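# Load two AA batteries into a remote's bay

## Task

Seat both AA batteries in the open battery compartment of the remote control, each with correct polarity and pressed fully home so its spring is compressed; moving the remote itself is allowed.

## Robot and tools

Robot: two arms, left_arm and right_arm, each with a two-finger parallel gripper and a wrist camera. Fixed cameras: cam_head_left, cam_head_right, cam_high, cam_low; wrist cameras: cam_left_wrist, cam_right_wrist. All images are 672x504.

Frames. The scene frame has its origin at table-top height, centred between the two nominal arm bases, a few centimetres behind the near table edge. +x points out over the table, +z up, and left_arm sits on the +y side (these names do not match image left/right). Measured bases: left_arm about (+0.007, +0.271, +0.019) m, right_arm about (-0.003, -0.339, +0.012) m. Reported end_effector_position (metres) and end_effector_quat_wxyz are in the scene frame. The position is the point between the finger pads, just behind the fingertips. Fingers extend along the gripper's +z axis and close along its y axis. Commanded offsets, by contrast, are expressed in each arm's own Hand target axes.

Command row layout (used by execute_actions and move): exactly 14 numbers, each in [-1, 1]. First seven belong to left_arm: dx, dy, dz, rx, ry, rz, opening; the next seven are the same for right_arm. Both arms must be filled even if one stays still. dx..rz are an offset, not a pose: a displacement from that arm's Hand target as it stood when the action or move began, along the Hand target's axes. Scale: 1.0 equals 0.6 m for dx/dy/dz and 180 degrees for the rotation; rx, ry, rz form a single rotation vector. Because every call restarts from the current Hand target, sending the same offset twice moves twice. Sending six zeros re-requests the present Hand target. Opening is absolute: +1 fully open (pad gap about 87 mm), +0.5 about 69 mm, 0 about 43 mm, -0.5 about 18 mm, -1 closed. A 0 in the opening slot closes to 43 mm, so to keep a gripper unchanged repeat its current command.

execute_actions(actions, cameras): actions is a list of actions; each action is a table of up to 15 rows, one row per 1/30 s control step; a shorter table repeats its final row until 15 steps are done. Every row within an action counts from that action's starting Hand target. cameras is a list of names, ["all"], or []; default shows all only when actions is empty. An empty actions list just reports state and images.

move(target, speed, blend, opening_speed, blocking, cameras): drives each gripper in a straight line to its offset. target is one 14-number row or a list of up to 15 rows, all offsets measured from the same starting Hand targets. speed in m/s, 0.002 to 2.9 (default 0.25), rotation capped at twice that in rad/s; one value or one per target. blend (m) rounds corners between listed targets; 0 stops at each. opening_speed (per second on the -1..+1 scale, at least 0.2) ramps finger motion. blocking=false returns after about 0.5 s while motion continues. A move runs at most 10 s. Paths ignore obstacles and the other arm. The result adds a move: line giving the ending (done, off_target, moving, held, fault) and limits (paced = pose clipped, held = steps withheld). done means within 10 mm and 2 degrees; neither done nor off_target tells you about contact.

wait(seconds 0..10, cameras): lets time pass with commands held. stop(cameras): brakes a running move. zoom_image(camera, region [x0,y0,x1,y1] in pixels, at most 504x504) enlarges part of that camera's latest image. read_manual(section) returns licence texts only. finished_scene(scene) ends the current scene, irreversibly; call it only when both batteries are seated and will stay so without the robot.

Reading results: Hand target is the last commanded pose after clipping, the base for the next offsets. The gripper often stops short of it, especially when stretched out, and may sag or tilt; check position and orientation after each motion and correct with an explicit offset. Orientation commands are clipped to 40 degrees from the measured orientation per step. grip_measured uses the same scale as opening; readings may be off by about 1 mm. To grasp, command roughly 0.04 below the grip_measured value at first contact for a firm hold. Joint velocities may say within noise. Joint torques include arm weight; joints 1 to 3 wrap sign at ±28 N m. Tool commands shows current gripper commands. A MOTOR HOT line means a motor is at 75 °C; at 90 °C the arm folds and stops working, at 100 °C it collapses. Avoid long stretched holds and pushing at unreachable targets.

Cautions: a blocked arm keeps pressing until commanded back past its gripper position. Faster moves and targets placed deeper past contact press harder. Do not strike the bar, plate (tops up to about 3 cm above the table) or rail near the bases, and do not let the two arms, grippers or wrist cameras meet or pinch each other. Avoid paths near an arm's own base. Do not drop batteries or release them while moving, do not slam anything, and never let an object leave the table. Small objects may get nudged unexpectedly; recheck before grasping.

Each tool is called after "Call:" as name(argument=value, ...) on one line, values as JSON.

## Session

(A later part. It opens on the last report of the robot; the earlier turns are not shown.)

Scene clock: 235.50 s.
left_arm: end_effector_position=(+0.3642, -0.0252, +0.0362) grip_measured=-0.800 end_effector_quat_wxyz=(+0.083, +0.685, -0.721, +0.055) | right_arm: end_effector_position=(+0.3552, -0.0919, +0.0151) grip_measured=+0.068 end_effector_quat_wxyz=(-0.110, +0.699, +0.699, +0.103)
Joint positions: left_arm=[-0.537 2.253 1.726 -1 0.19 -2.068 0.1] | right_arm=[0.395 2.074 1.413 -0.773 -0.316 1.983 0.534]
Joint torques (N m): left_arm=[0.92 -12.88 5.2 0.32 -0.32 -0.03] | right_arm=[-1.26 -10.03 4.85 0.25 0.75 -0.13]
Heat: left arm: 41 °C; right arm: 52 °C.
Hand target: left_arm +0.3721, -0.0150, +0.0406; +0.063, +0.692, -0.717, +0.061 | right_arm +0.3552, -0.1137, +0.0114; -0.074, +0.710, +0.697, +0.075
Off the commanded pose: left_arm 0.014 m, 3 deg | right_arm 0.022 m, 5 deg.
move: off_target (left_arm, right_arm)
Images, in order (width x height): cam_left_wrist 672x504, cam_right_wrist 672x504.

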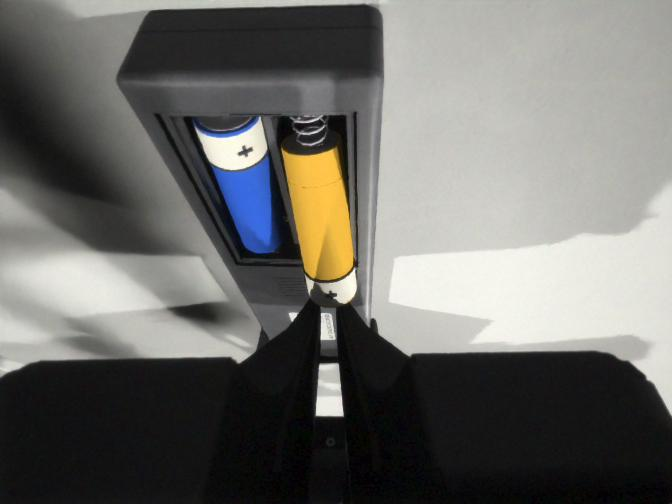

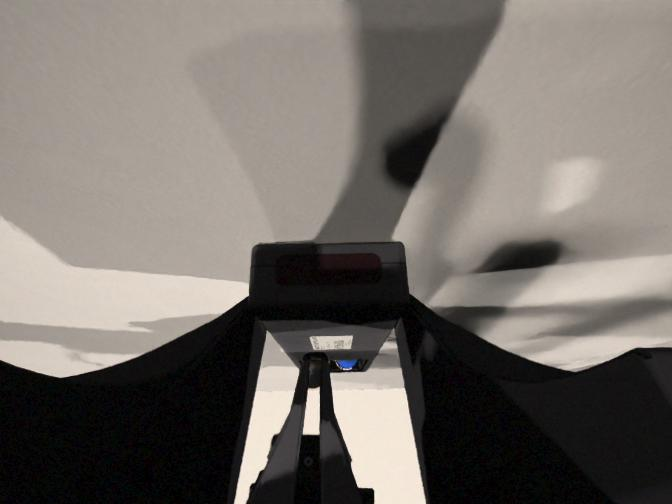

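Call:
move(target=[-0.05,-0.007,-0.006,0,0,0,-0.8,0,0,0,0,0,0,0.02], speed=0.05, cameras=["cam_left_wrist","cam_right_wrist"])

Call:
zoom_image(camera="cam_right_wrist", region=[280, 330, 410, 440])

Call:
zoom_image(camera="cam_left_wrist", region=[230, 160, 430, 350])

Scene clock: 237.23 s.
left_arm: end_effector_position=(+0.3680, -0.0124, +0.0359) grip_measured=-0.800 end_effector_quat_wxyz=(+0.101, +0.680, -0.722, +0.073) | right_arm: end_effector_position=(+0.3552, -0.0919, +0.0151) grip_measured=+0.068 end_effector_quat_wxyz=(-0.110, +0.699, +0.699, +0.103)
Joint positions: left_arm=[-0.49 2.229 1.668 -0.953 0.237 -2.015 0.1] | right_arm=[0.395 2.074 1.413 -0.773 -0.316 1.983 0.534]
Joint torques (N m): left_arm=[2.63 -13.2 5.23 0.12 -0.68 0.12] | right_arm=[-1.32 -9.92 5.15 0.33 0.72 -0.18]
Heat: left arm: 41 °C; right arm: 52 °C.
Hand target: left_arm +0.3776, +0.0150, +0.0389; +0.063, +0.692, -0.717, +0.061 | right_arm +0.3552, -0.1137, +0.0114; -0.074, +0.710, +0.697, +0.075
Off the commanded pose: left_arm 0.029 m, 5 deg | right_arm 0.022 m, 5 deg.
move: off_target (left_arm, right_arm)
Images, in order (width x height): cam_left_wrist 672x504, cam_right_wrist 672x504.

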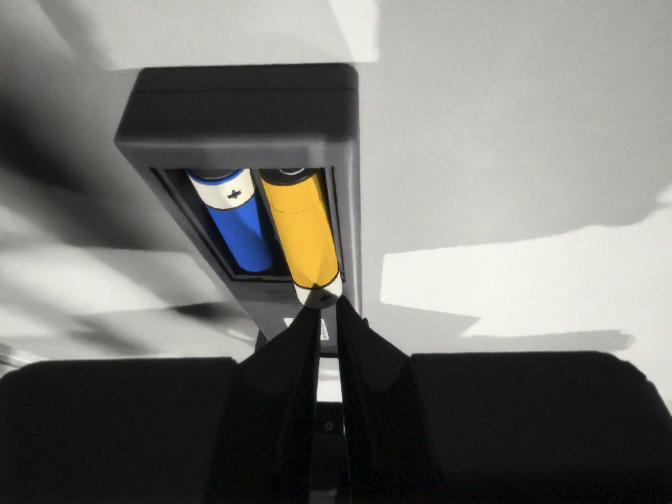

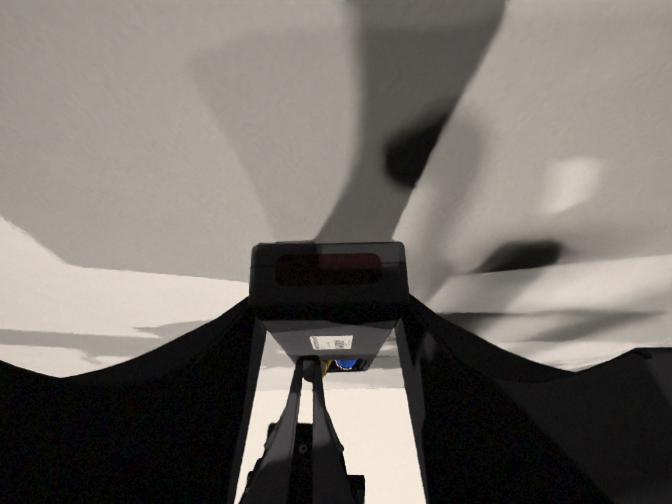

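Scaled by 3.877.

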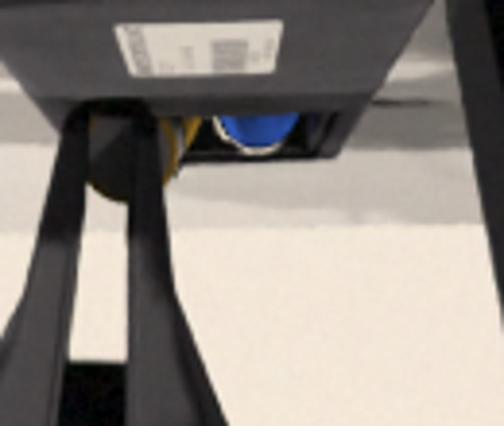

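Scaled by 2.520.

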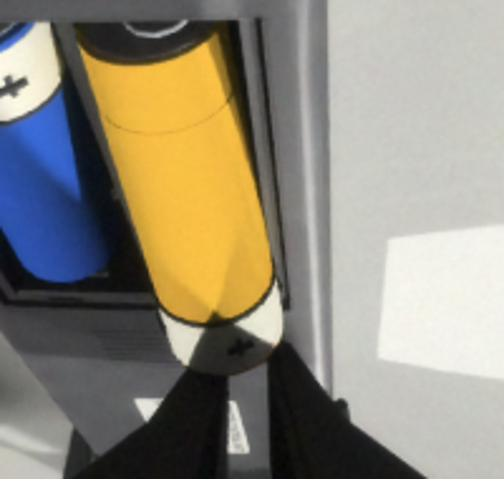

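Call:
move(target=[-0.012,0.012,0.0,0,0,0,-0.8,0,0,0,0,0,0,0.02], speed=0.05, cameras=["cam_left_wrist","cam_right_wrist"])

Call:
zoom_image(camera="cam_right_wrist", region=[280, 330, 410, 440])

Call:
zoom_image(camera="cam_left_wrist", region=[230, 160, 430, 350])

Scene clock: 238.77 s.
left_arm: end_effector_position=(+0.3677, -0.0103, +0.0379) grip_measured=-0.800 end_effector_quat_wxyz=(+0.099, +0.678, -0.723, +0.090) | right_arm: end_effector_position=(+0.3552, -0.0919, +0.0151) grip_measured=+0.068 end_effector_quat_wxyz=(-0.110, +0.699, +0.699, +0.103)
Joint positions: left_arm=[-0.483 2.194 1.611 -0.897 0.245 -2.01 0.1] | right_arm=[0.395 2.074 1.413 -0.773 -0.316 1.983 0.534]
Joint torques (N m): left_arm=[2.91 -13 4.82 -0.15 -0.74 0.1] | right_arm=[-1.29 -10.06 5.24 0.3 0.75 -0.08]
Heat: left arm: 42 °C; right arm: 52 °C.
Hand target: left_arm +0.3705, +0.0224, +0.0376; +0.063, +0.692, -0.717, +0.060 | right_arm +0.3552, -0.1137, +0.0114; -0.074, +0.710, +0.697, +0.075
Off the commanded pose: left_arm 0.033 m, 6 deg | right_arm 0.022 m, 5 deg.
move: off_target (left_arm, right_arm)
Images, in order (width x height): cam_left_wrist 672x504, cam_right_wrist 672x504.

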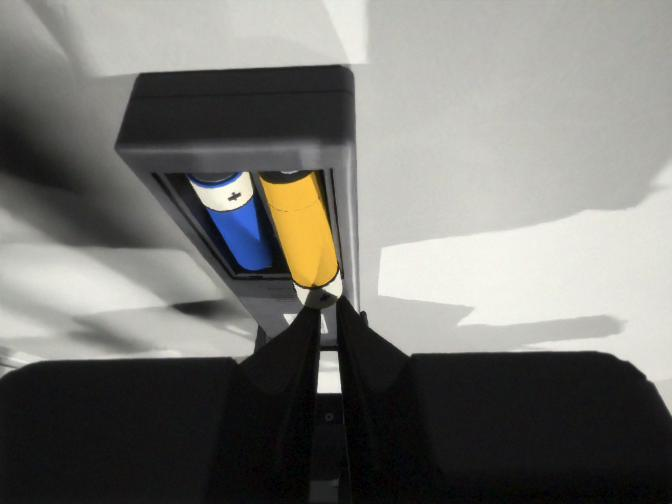

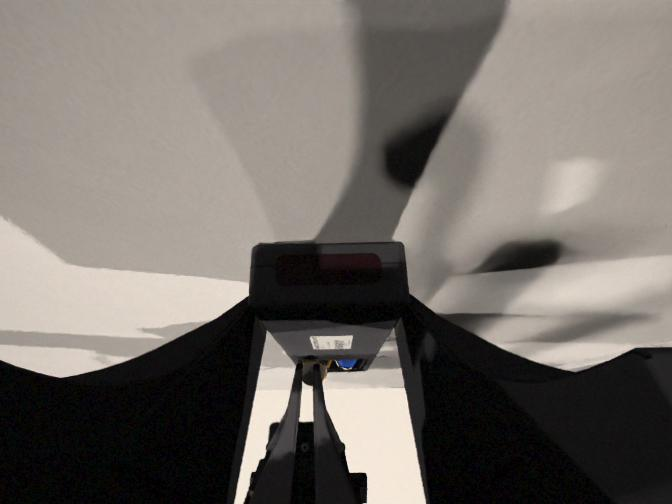

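Scaled by 3.877.

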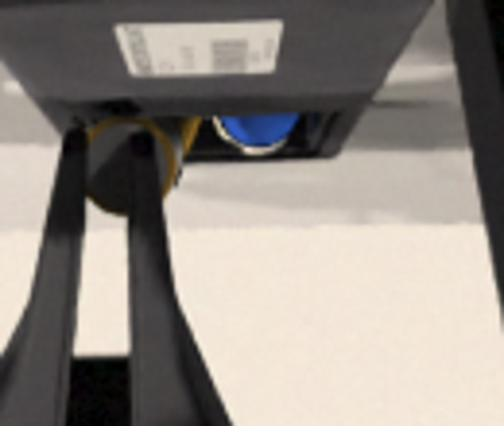

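Scaled by 2.520.

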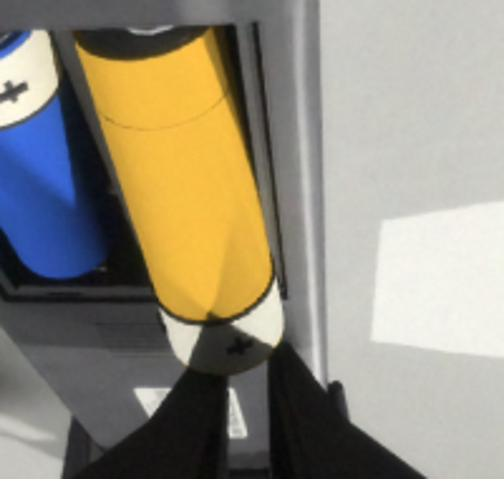

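Call:
move(target=[[0.035,0.012,0.005,0,0,0,-0.8,0,0,0,0,0,0,0.02]], speed=0.05)

Scene clock: 240.20 s.
left_arm: end_effector_position=(+0.3621, -0.0140, +0.0361) grip_measured=-0.800 end_effector_quat_wxyz=(+0.093, +0.679, -0.724, +0.081) | right_arm: end_effector_position=(+0.3552, -0.0919, +0.0151) grip_measured=+0.068 end_effector_quat_wxyz=(-0.110, +0.699, +0.699, +0.103)
Joint positions: left_arm=[-0.504 2.194 1.611 -0.908 0.226 -2.027 0.1] | right_arm=[0.395 2.074 1.413 -0.773 -0.316 1.983 0.534]
Joint torques (N m): left_arm=[0.05 -12.62 5.68 0.01 -0.62 -0.2] | right_arm=[-1.31 -10.06 5.09 0.28 0.72 -0.11]
Heat: left arm: 42 °C; right arm: 52 °C.
Hand target: left_arm +0.3626, +0.0014, +0.0384; +0.063, +0.692, -0.717, +0.061 | right_arm +0.3552, -0.1137, +0.0114; -0.074, +0.710, +0.697, +0.075
Off the commanded pose: left_arm 0.016 m, 4 deg | right_arm 0.022 m, 5 deg.
move: off_target (left_arm, right_arm)

Call:
move(target=[[-0.045,-0.002,-0.002,0,0,0,-0.8,0,0,0,0,0,0,0.02]], speed=0.05, cameras=["cam_left_wrist","cam_right_wrist"])

Call:
zoom_image(camera="cam_right_wrist", region=[280, 330, 410, 440])

Call:
zoom_image(camera="cam_left_wrist", region=[230, 160, 430, 350])

Scene clock: 241.90 s.
left_arm: end_effector_position=(+0.3601, -0.0076, +0.0366) grip_measured=-0.800 end_effector_quat_wxyz=(+0.104, +0.675, -0.725, +0.093) | right_arm: end_effector_position=(+0.3552, -0.0905, +0.0152) grip_measured=+0.068 end_effector_quat_wxyz=(-0.110, +0.697, +0.700, +0.104)
Joint positions: left_arm=[-0.481 2.168 1.559 -0.871 0.257 -2.001 0.1] | right_arm=[0.398 2.074 1.413 -0.769 -0.316 1.983 0.534]
Joint torques (N m): left_arm=[3.21 -12.55 4.63 -0.13 -0.86 0.15] | right_arm=[-1.65 -10.26 5.22 0.27 0.74 -0.11]
Heat: left arm: 42 °C; right arm: 52 °C.
Hand target: left_arm +0.3647, +0.0283, +0.0347; +0.063, +0.692, -0.717, +0.060 | right_arm +0.3552, -0.1136, +0.0114; -0.074, +0.710, +0.697, +0.075
Off the commanded pose: left_arm 0.036 m, 6 deg | right_arm 0.023 m, 5 deg.
move: off_target (left_arm, right_arm)
Images, in order (width x height): cam_left_wrist 672x504, cam_right_wrist 672x504.

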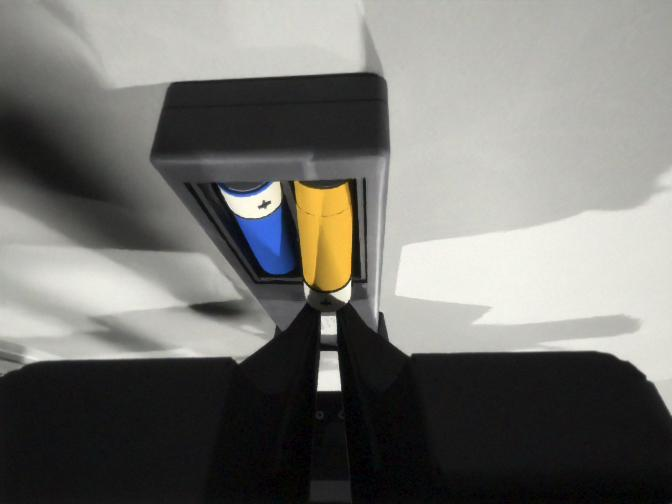

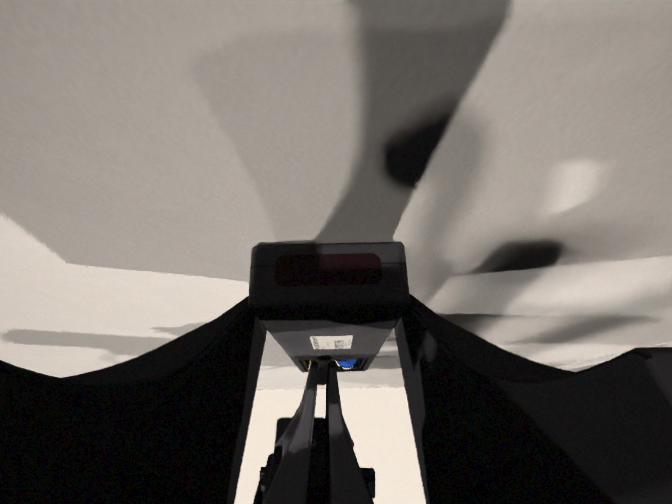

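Scaled by 3.877.

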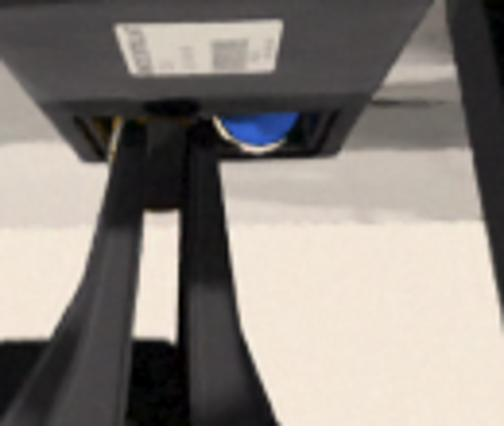

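Scaled by 2.520.

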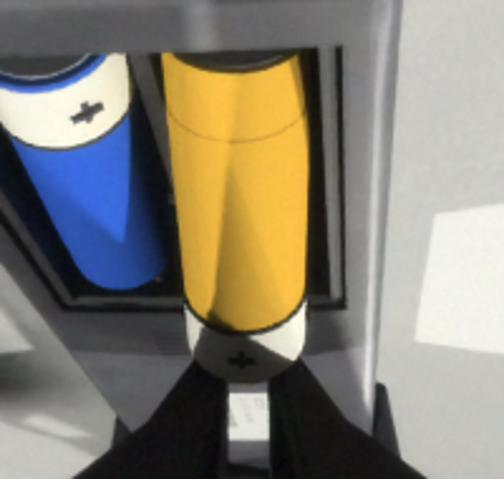

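Call:
move(target=[-0.03,-0.006,0.008,0,0,0,-0.8,-0.02,0,0,0,0,0,0.02], speed=0.05, cameras=["cam_left_wrist","cam_right_wrist"])

Call:
zoom_image(camera="cam_right_wrist", region=[280, 330, 410, 440])

Call:
zoom_image(camera="cam_left_wrist", region=[230, 160, 430, 350])

Scene clock: 243.63 s.
left_arm: end_effector_position=(+0.3616, -0.0033, +0.0359) grip_measured=-0.800 end_effector_quat_wxyz=(+0.121, +0.666, -0.728, +0.109) | right_arm: end_effector_position=(+0.3568, -0.0882, +0.0151) grip_measured=+0.068 end_effector_quat_wxyz=(-0.112, +0.691, +0.704, +0.115)
Joint positions: left_arm=[-0.453 2.163 1.53 -0.837 0.303 -1.96 0.1] | right_arm=[0.396 2.074 1.404 -0.743 -0.329 1.971 0.534]
Joint torques (N m): left_arm=[4.27 -12.37 4.67 -0.22 -1.22 0.08] | right_arm=[-3.54 -10.59 3.23 0.14 0.86 -0.29]
Heat: left arm: 42 °C; right arm: 52 °C.
Hand target: left_arm +0.3690, +0.0450, +0.0270; -0.063, -0.692, +0.717, -0.061 | right_arm +0.3549, -0.1254, +0.0088; -0.075, +0.710, +0.697, +0.075
Off the commanded pose: left_arm 0.050 m, 9 deg | right_arm 0.038 m, 7 deg.
move: off_target (left_arm, right_arm)
Images, in order (width x height): cam_left_wrist 672x504, cam_right_wrist 672x504.

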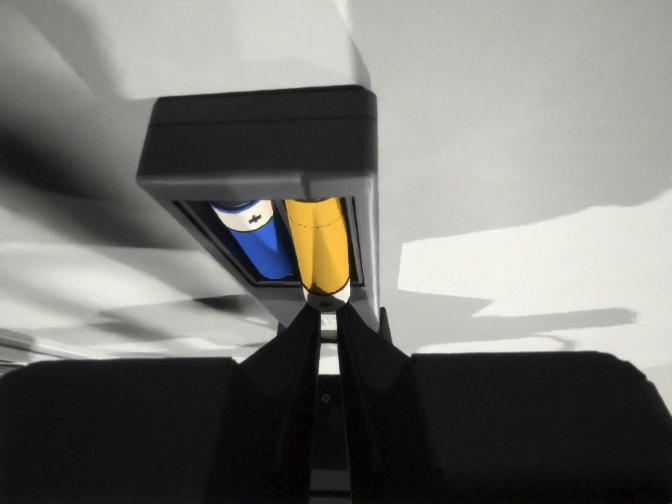

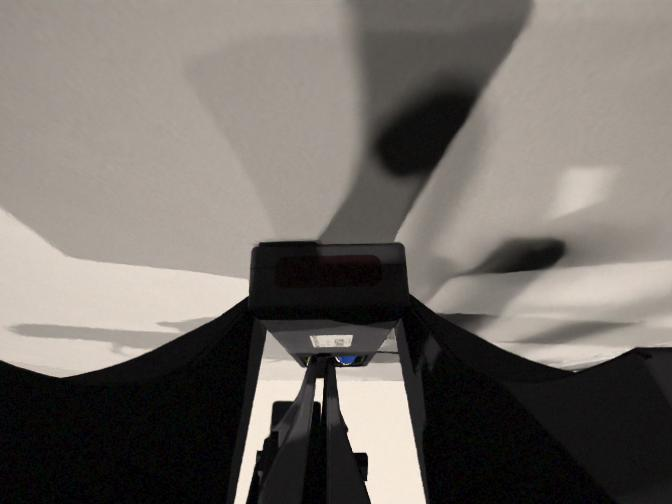

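Scaled by 3.877.

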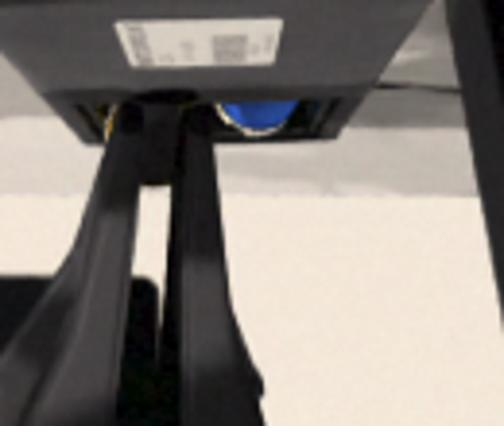

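Scaled by 2.520.

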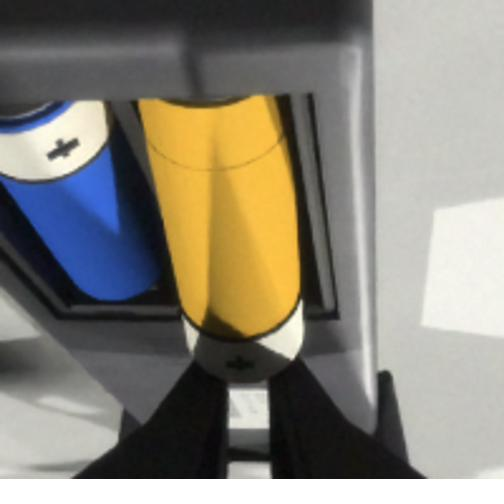

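Call:
move(target=[0.055,0.004,0.02,0,0,0,-0.8,0.04,0,0,0,0,0,0.02], speed=0.04, cameras=["cam_left_wrist","cam_right_wrist"])

Call:
zoom_image(camera="cam_right_wrist", region=[280, 330, 410, 440])

Call:
zoom_image(camera="cam_left_wrist", region=[230, 160, 430, 350])

Scene clock: 246.77 s.
left_arm: end_effector_position=(+0.3625, -0.0085, +0.0355) grip_measured=-0.800 end_effector_quat_wxyz=(+0.097, +0.673, -0.726, +0.101) | right_arm: end_effector_position=(+0.3562, -0.0868, +0.0152) grip_measured=+0.068 end_effector_quat_wxyz=(-0.105, +0.698, +0.700, +0.106)
Joint positions: left_arm=[-0.483 2.163 1.546 -0.843 0.249 -2 0.1] | right_arm=[0.409 2.074 1.415 -0.759 -0.307 1.997 0.534]
Joint torques (N m): left_arm=[0.23 -8.39 7.15 0.02 -0.86 -0.19] | right_arm=[-0.2 -9.46 7.23 0.17 0.74 0.01]
Heat: left arm: 43 °C; right arm: 53 °C.
Hand target: left_arm +0.3652, +0.0105, +0.0208; +0.063, +0.692, -0.717, +0.060 | right_arm +0.3553, -0.1020, +0.0138; -0.074, +0.710, +0.697, +0.075
Off the commanded pose: left_arm 0.024 m, 7 deg | right_arm 0.015 m, 5 deg.
move: off_target (left_arm, right_arm)
Images, in order (width x height): cam_left_wrist 672x504, cam_right_wrist 672x504.

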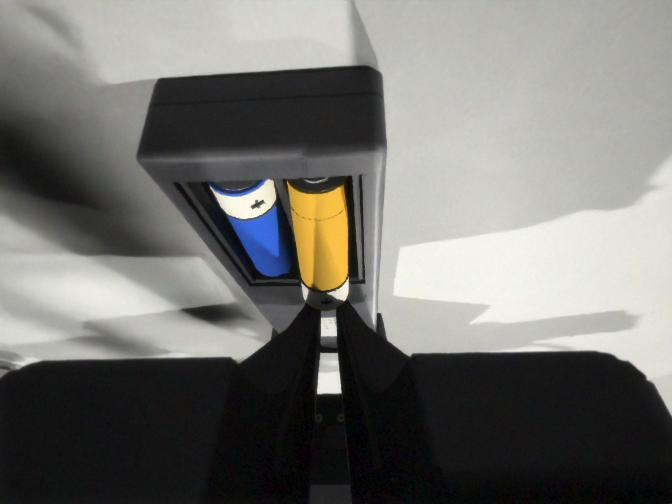

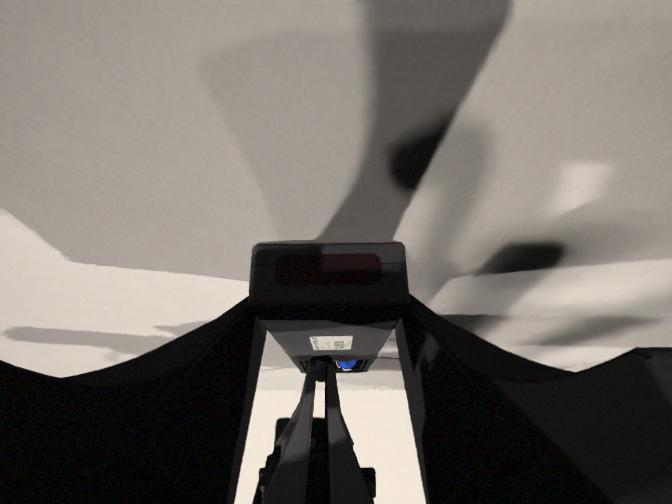

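Scaled by 3.877.

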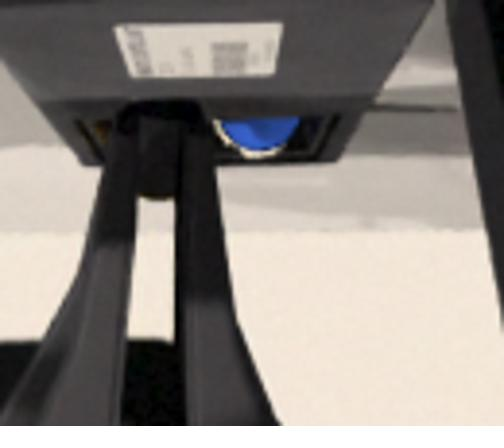

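Scaled by 2.520.

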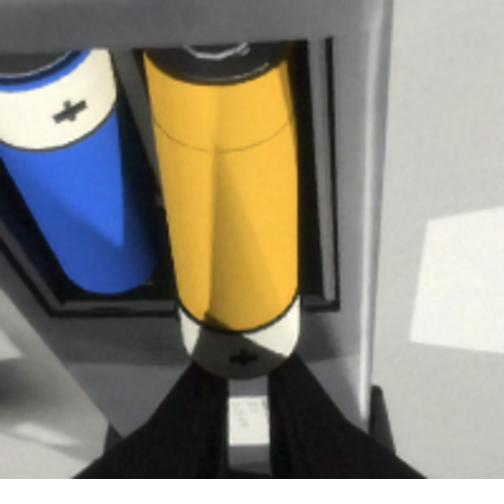

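Call:
move(target=[-0.045,0.0,-0.045,0,0.0,0,-0.8,-0.03,0,0,0,0,0,0.02], speed=0.05, cameras=["cam_left_wrist","cam_right_wrist"])

Call:
zoom_image(camera="cam_right_wrist", region=[280, 330, 410, 440])

Call:
zoom_image(camera="cam_left_wrist", region=[230, 160, 430, 350])

Scene clock: 249.73 s.
left_arm: end_effector_position=(+0.3692, +0.0047, +0.0524) grip_measured=-0.800 end_effector_quat_wxyz=(+0.101, +0.675, -0.722, +0.115) | right_arm: end_effector_position=(+0.3573, -0.0864, +0.0157) grip_measured=+0.068 end_effector_quat_wxyz=(-0.104, +0.694, +0.704, +0.110)
Joint positions: left_arm=[-0.441 2.125 1.546 -0.867 0.27 -1.97 0.1] | right_arm=[0.408 2.074 1.415 -0.753 -0.308 1.986 0.534]
Joint torques (N m): left_arm=[2.74 -11.07 5.79 -0.3 -0.94 0.17] | right_arm=[-3.3 -10.14 3.77 0.14 0.56 -0.22]
Heat: left arm: 43 °C; right arm: 53 °C.
Hand target: left_arm +0.3664, +0.0418, +0.0427; +0.063, +0.692, -0.717, +0.061 | right_arm +0.3550, -0.1195, +0.0101; -0.075, +0.710, +0.697, +0.075
Off the commanded pose: left_arm 0.038 m, 8 deg | right_arm 0.034 m, 6 deg.
move: off_target (left_arm, right_arm)
Images, in order (width x height): cam_left_wrist 672x504, cam_right_wrist 672x504.

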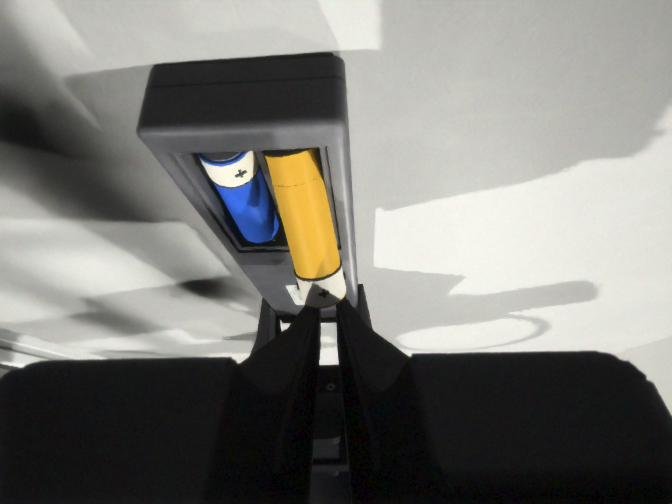

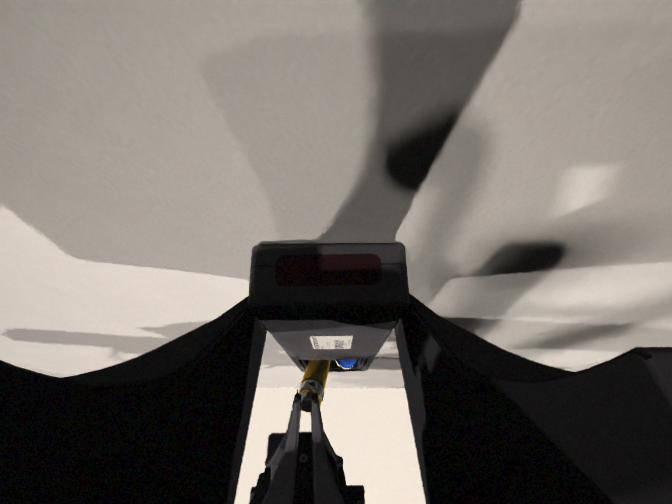

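Scaled by 3.877.

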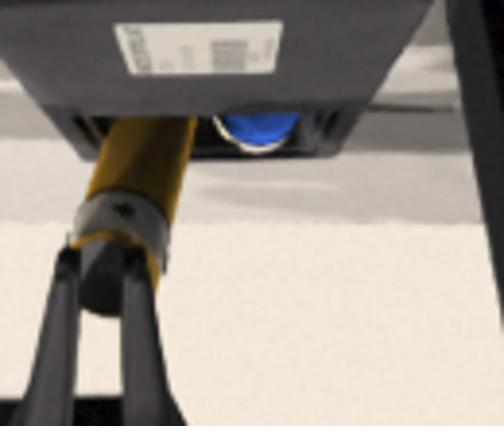

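Scaled by 2.520.

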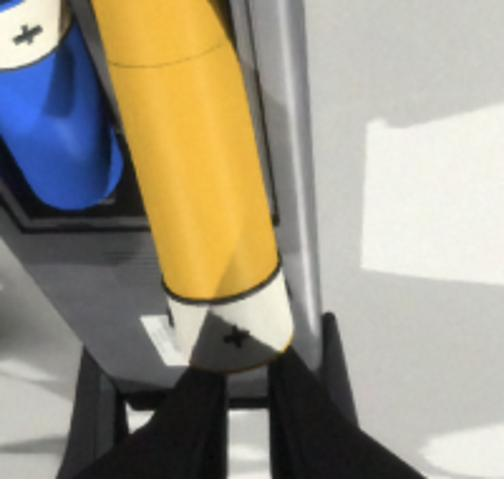

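Call:
move(target=[-0.02,0.008,0.05,0,0.0,0,-0.8,-0.01,0,0,0,0,0,0.02], speed=0.05, cameras=["cam_left_wrist","cam_right_wrist"])

Call:
zoom_image(camera="cam_right_wrist", region=[280, 330, 410, 440])

Call:
zoom_image(camera="cam_left_wrist", region=[230, 160, 430, 350])

Scene clock: 251.77 s.
left_arm: end_effector_position=(+0.3596, -0.0004, +0.0365) grip_measured=-0.800 end_effector_quat_wxyz=(+0.123, +0.664, -0.726, +0.131) | right_arm: end_effector_position=(+0.3577, -0.0864, +0.0152) grip_measured=+0.068 end_effector_quat_wxyz=(-0.111, +0.691, +0.704, +0.118)
Joint positions: left_arm=[-0.441 2.125 1.456 -0.764 0.324 -1.954 0.1] | right_arm=[0.4 2.074 1.403 -0.734 -0.329 1.976 0.534]
Joint torques (N m): left_arm=[3.6 -9.65 4.15 -0.18 -1.37 0.17] | right_arm=[-3.45 -10.74 3.58 0.04 0.83 -0.31]
Heat: left arm: 43 °C; right arm: 53 °C.
Hand target: left_arm +0.3619, +0.0486, +0.0111; -0.063, -0.692, +0.717, -0.060 | right_arm +0.3550, -0.1254, +0.0088; -0.074, +0.709, +0.697, +0.075
Off the commanded pose: left_arm 0.055 m, 11 deg | right_arm 0.040 m, 7 deg.
move: off_target (left_arm, right_arm)
Images, in order (width x height): cam_left_wrist 672x504, cam_right_wrist 672x504.

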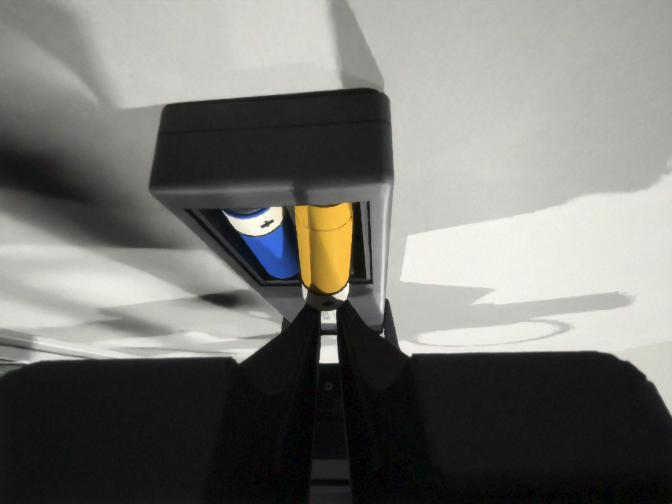

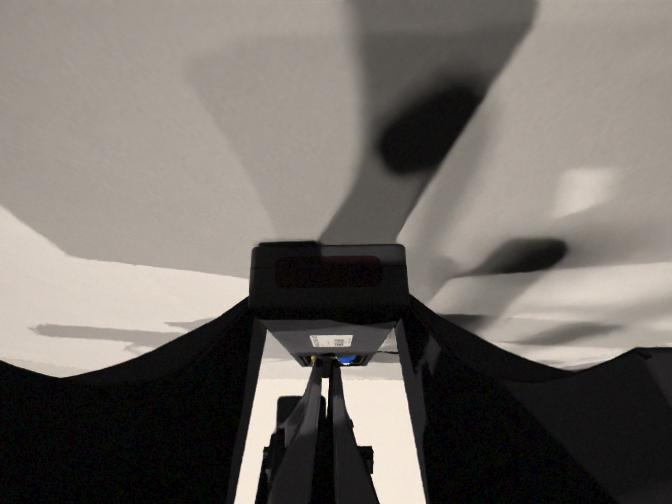

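Scaled by 3.877.

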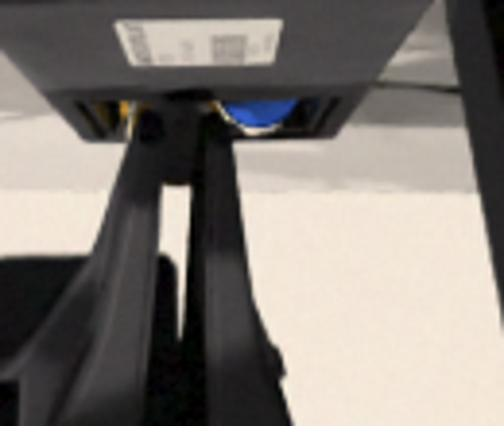

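Scaled by 2.520.

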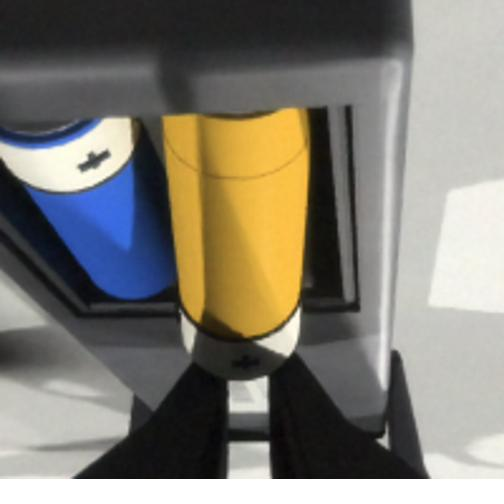

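Call:
move(target=[-0.03,0.0,0.01,0,0.0,0,-0.8,-0.02,0,0,0,0,0,0.02], speed=0.05, cameras=["cam_left_wrist","cam_right_wrist"])

Call:
zoom_image(camera="cam_right_wrist", region=[280, 330, 410, 440])

Call:
zoom_image(camera="cam_left_wrist", region=[230, 160, 430, 350])

Scene clock: 253.37 s.
left_arm: end_effector_position=(+0.3600, -0.0007, +0.0337) grip_measured=-0.800 end_effector_quat_wxyz=(-0.137, -0.650, +0.732, -0.154) | right_arm: end_effector_position=(+0.3580, -0.0870, +0.0150) grip_measured=+0.068 end_effector_quat_wxyz=(-0.124, +0.688, +0.703, +0.132)
Joint positions: left_arm=[-0.423 2.125 1.418 -0.702 0.373 -1.916 0.1] | right_arm=[0.384 2.072 1.381 -0.703 -0.366 1.963 0.534]
Joint torques (N m): left_arm=[5.31 -9.92 3.32 -0.38 -1.75 0.15] | right_arm=[-4.48 -11.22 3.44 -0.19 1.14 -0.43]
Heat: left arm: 43 °C; right arm: 53 °C.
Hand target: left_arm +0.3624, +0.0651, +0.0021; -0.063, -0.692, +0.717, -0.060 | right_arm +0.3548, -0.1371, +0.0064; -0.074, +0.710, +0.697, +0.075
Off the commanded pose: left_arm 0.073 m, 15 deg | right_arm 0.051 m, 9 deg.
move: off_target (left_arm, right_arm)
Images, in order (width x height): cam_left_wrist 672x504, cam_right_wrist 672x504.

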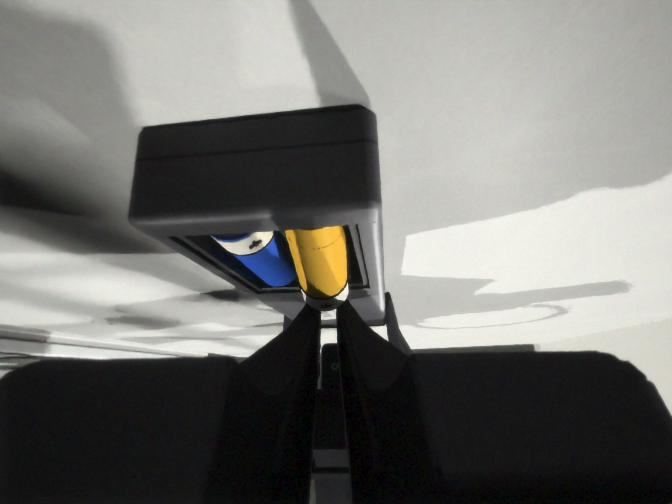

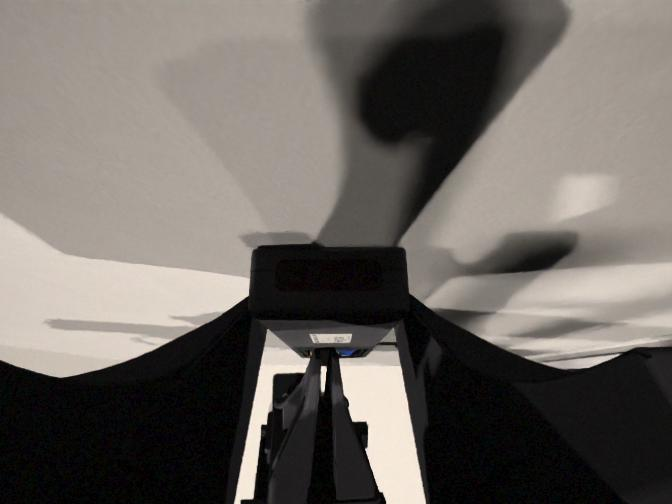

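Scaled by 3.877.

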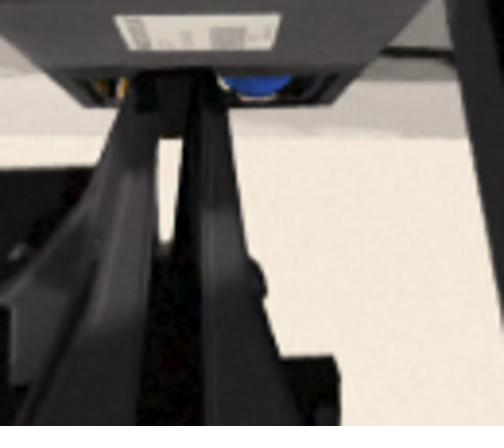

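Scaled by 2.520.

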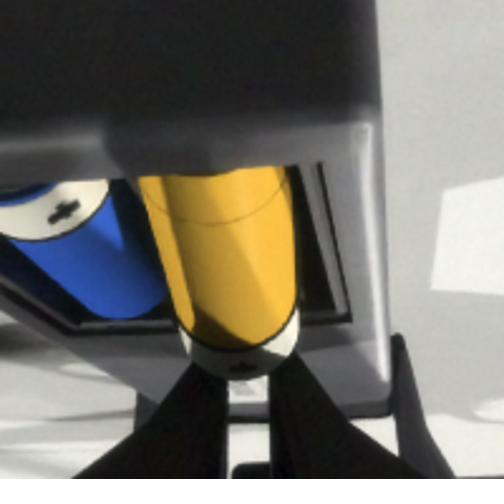

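Call:
move(target=[[0.08,0.0,-0.06,0,-0.05,0,-0.8,0.03,0,0,0,0,0,0.02]], speed=0.05, cameras=["cam_left_wrist","cam_right_wrist"])

Call:
zoom_image(camera="cam_right_wrist", region=[280, 330, 410, 440])

Call:
zoom_image(camera="cam_left_wrist", region=[230, 160, 430, 350])

Scene clock: 256.40 s.
left_arm: end_effector_position=(+0.3611, +0.0050, +0.0565) grip_measured=-0.800 end_effector_quat_wxyz=(+0.033, +0.682, -0.729, +0.048) | right_arm: end_effector_position=(+0.3570, -0.0900, +0.0148) grip_measured=+0.067 end_effector_quat_wxyz=(-0.118, +0.691, +0.702, +0.125)
Joint positions: left_arm=[-0.519 2.147 1.661 -1.032 0.091 -2.032 0.1] | right_arm=[0.384 2.067 1.381 -0.716 -0.351 1.965 0.534]
Joint torques (N m): left_arm=[0.34 -8.35 7.87 -0.18 -0.72 -0.15] | right_arm=[-1.58 -10.47 6.11 -0.11 1.07 -0.07]
Heat: left arm: 42 °C; right arm: 55 °C.
Hand target: left_arm +0.3610, +0.0242, +0.0459; +0.007, +0.694, -0.720, +0.006 | right_arm +0.3551, -0.1196, +0.0100; -0.074, +0.710, +0.697, +0.075
Off the commanded pose: left_arm 0.022 m, 6 deg | right_arm 0.030 m, 8 deg.
move: off_target (left_arm, right_arm)
Images, in order (width x height): cam_left_wrist 672x504, cam_right_wrist 672x504.

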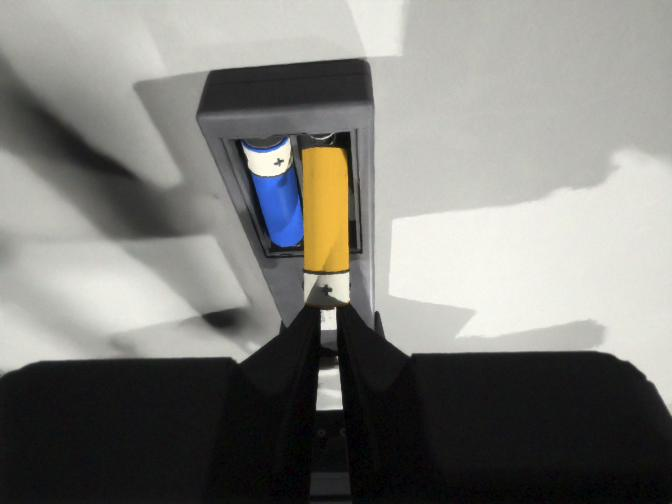

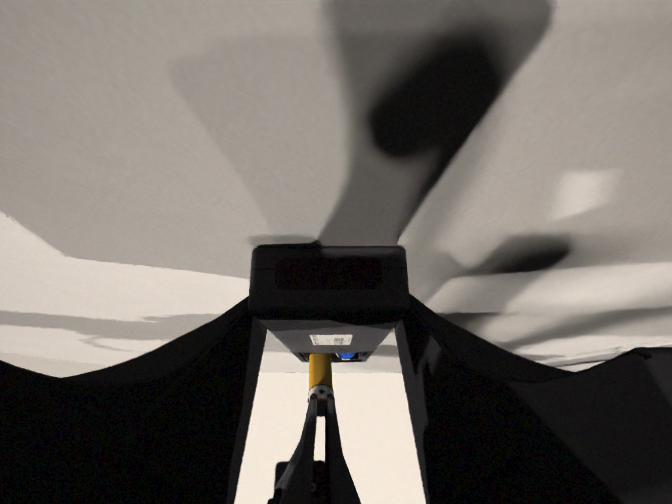

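Scaled by 3.877.

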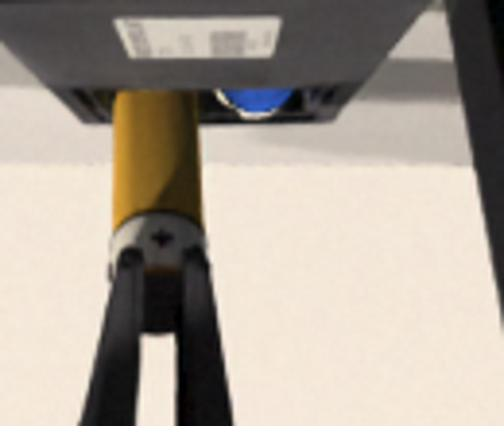

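Scaled by 2.520.

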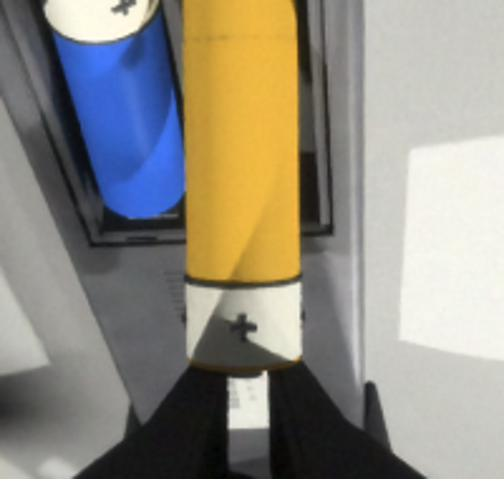

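Call:
move(target=[[-0.03,0.0,0.03,0,-0.03,0,-0.8,0,0,0,0,0,0,0.02]], speed=0.05, cameras=["cam_left_wrist","cam_right_wrist"])

Call:
zoom_image(camera="cam_right_wrist", region=[280, 330, 410, 440])

Call:
zoom_image(camera="cam_left_wrist", region=[230, 160, 430, 350])

Scene clock: 258.27 s.
left_arm: end_effector_position=(+0.3605, +0.0056, +0.0520) grip_measured=-0.800 end_effector_quat_wxyz=(+0.021, +0.679, -0.733, +0.040) | right_arm: end_effector_position=(+0.3570, -0.0900, +0.0148) grip_measured=+0.067 end_effector_quat_wxyz=(-0.118, +0.691, +0.702, +0.125)
Joint positions: left_arm=[-0.529 2.155 1.661 -1.031 0.063 -2.032 0.1] | right_arm=[0.384 2.067 1.381 -0.716 -0.351 1.965 0.534]
Joint torques (N m): left_arm=[1.43 -7.28 5.74 -0.26 -1.26 -0.13] | right_arm=[-1.73 -10.09 6.48 -0.08 1.05 -0.07]
Heat: left arm: 42 °C; right arm: 55 °C.
Hand target: left_arm +0.3617, +0.0418, +0.0276; -0.027, +0.694, -0.719, -0.026 | right_arm +0.3551, -0.1196, +0.0100; -0.074, +0.710, +0.697, +0.075
Off the commanded pose: left_arm 0.044 m, 10 deg | right_arm 0.030 m, 8 deg.
move: off_target (left_arm, right_arm)
Images, in order (width x height): cam_left_wrist 672x504, cam_right_wrist 672x504.

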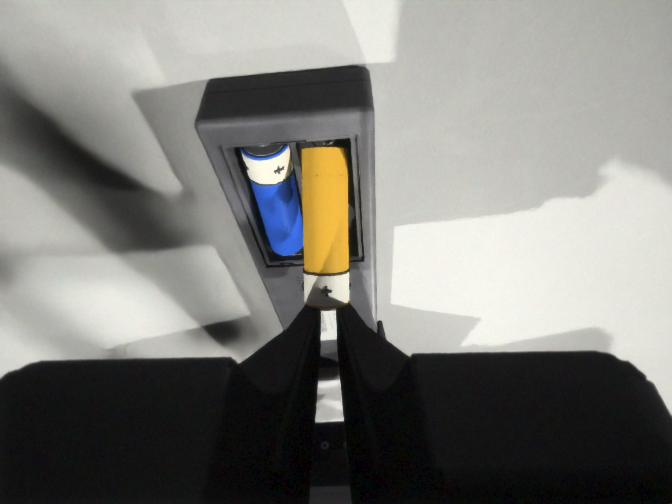

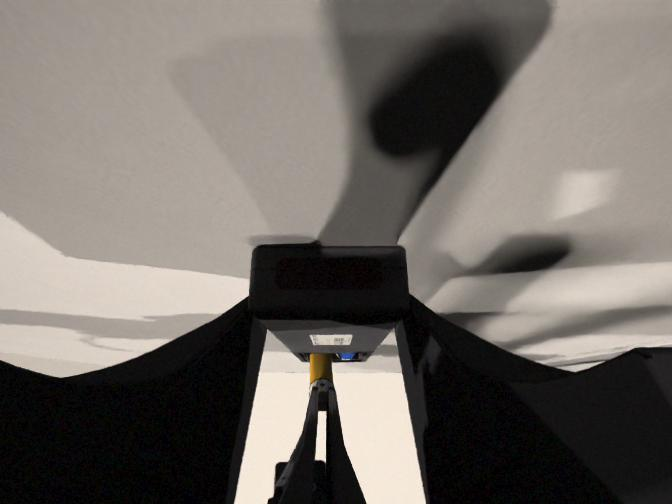

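Scaled by 3.877.

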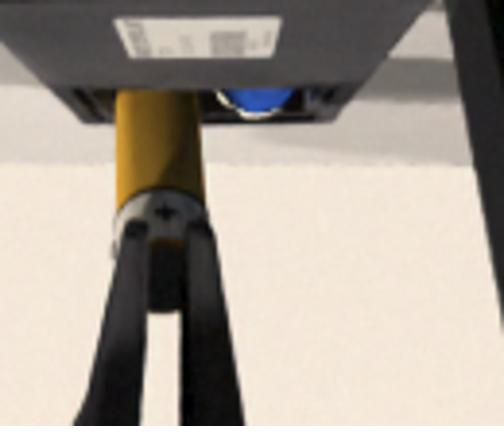

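Scaled by 2.520.

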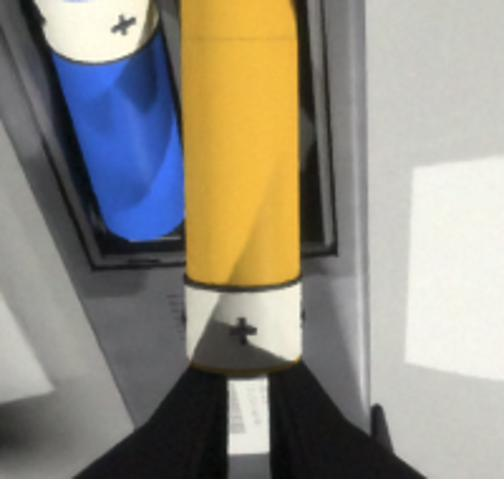

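Call:
move(target=[[-0.025,0.0,0.03,0,0.0,0,-0.8,-0.01,0,0,0,0,0,0.02]], speed=0.05, cameras=["cam_left_wrist","cam_right_wrist"])

Call:
zoom_image(camera="cam_right_wrist", region=[280, 330, 410, 440])

Call:
zoom_image(camera="cam_left_wrist", region=[230, 160, 430, 350])

Scene clock: 260.03 s.
left_arm: end_effector_position=(+0.3598, -0.0005, +0.0400) grip_measured=-0.800 end_effector_quat_wxyz=(+0.032, +0.675, -0.735, +0.058) | right_arm: end_effector_position=(+0.3570, -0.0900, +0.0148) grip_measured=+0.067 end_effector_quat_wxyz=(-0.118, +0.691, +0.702, +0.125)
Joint positions: left_arm=[-0.529 2.155 1.601 -0.943 0.094 -2.027 0.1] | right_arm=[0.384 2.067 1.381 -0.716 -0.351 1.965 0.534]
Joint torques (N m): left_arm=[4.26 -7.77 4.04 -0.4 -1.44 0.12] | right_arm=[-2.69 -10.28 5.63 -0.1 1.12 -0.3]
Heat: left arm: 42 °C; right arm: 56 °C.
Hand target: left_arm +0.3623, +0.0581, +0.0109; -0.027, +0.694, -0.719, -0.026 | right_arm +0.3549, -0.1253, +0.0088; -0.074, +0.709, +0.697, +0.075
Off the commanded pose: left_arm 0.066 m, 12 deg | right_arm 0.036 m, 8 deg.
move: off_target (left_arm, right_arm)
Images, in order (width x height): cam_left_wrist 672x504, cam_right_wrist 672x504.

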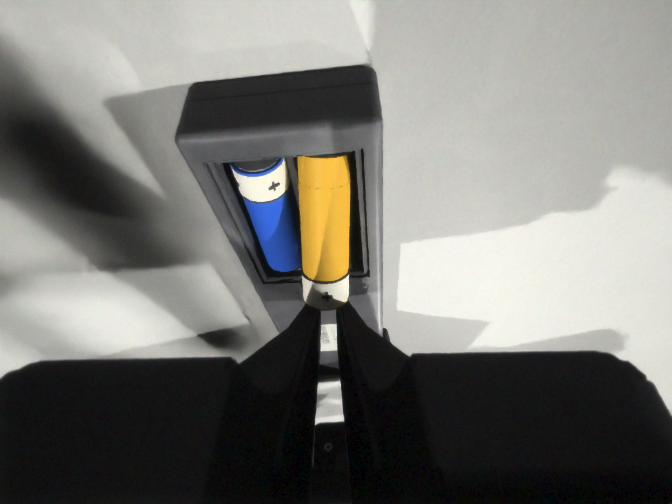

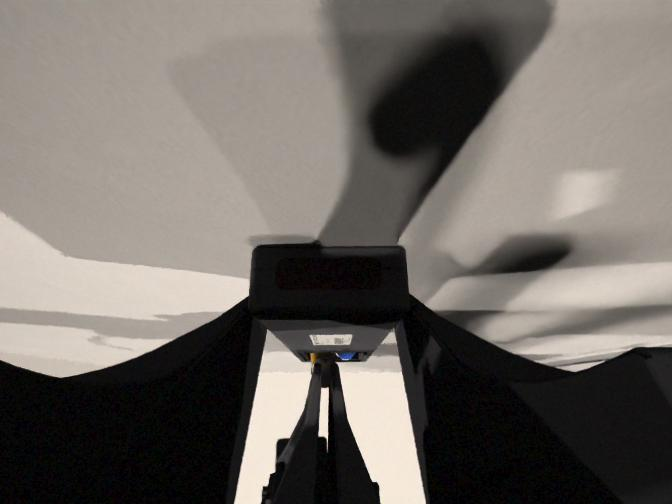

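Scaled by 3.877.

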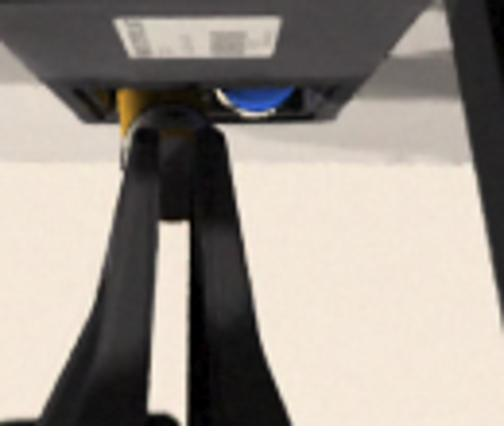

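Scaled by 2.520.

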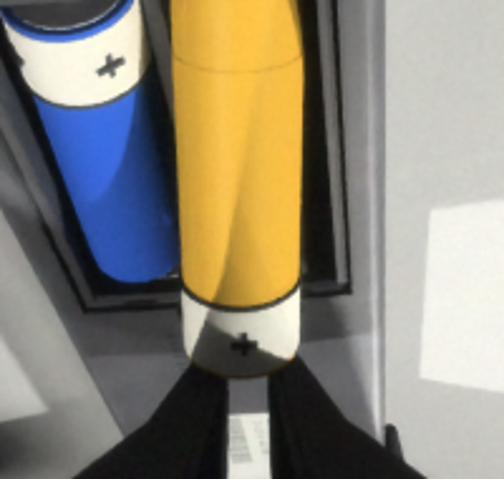

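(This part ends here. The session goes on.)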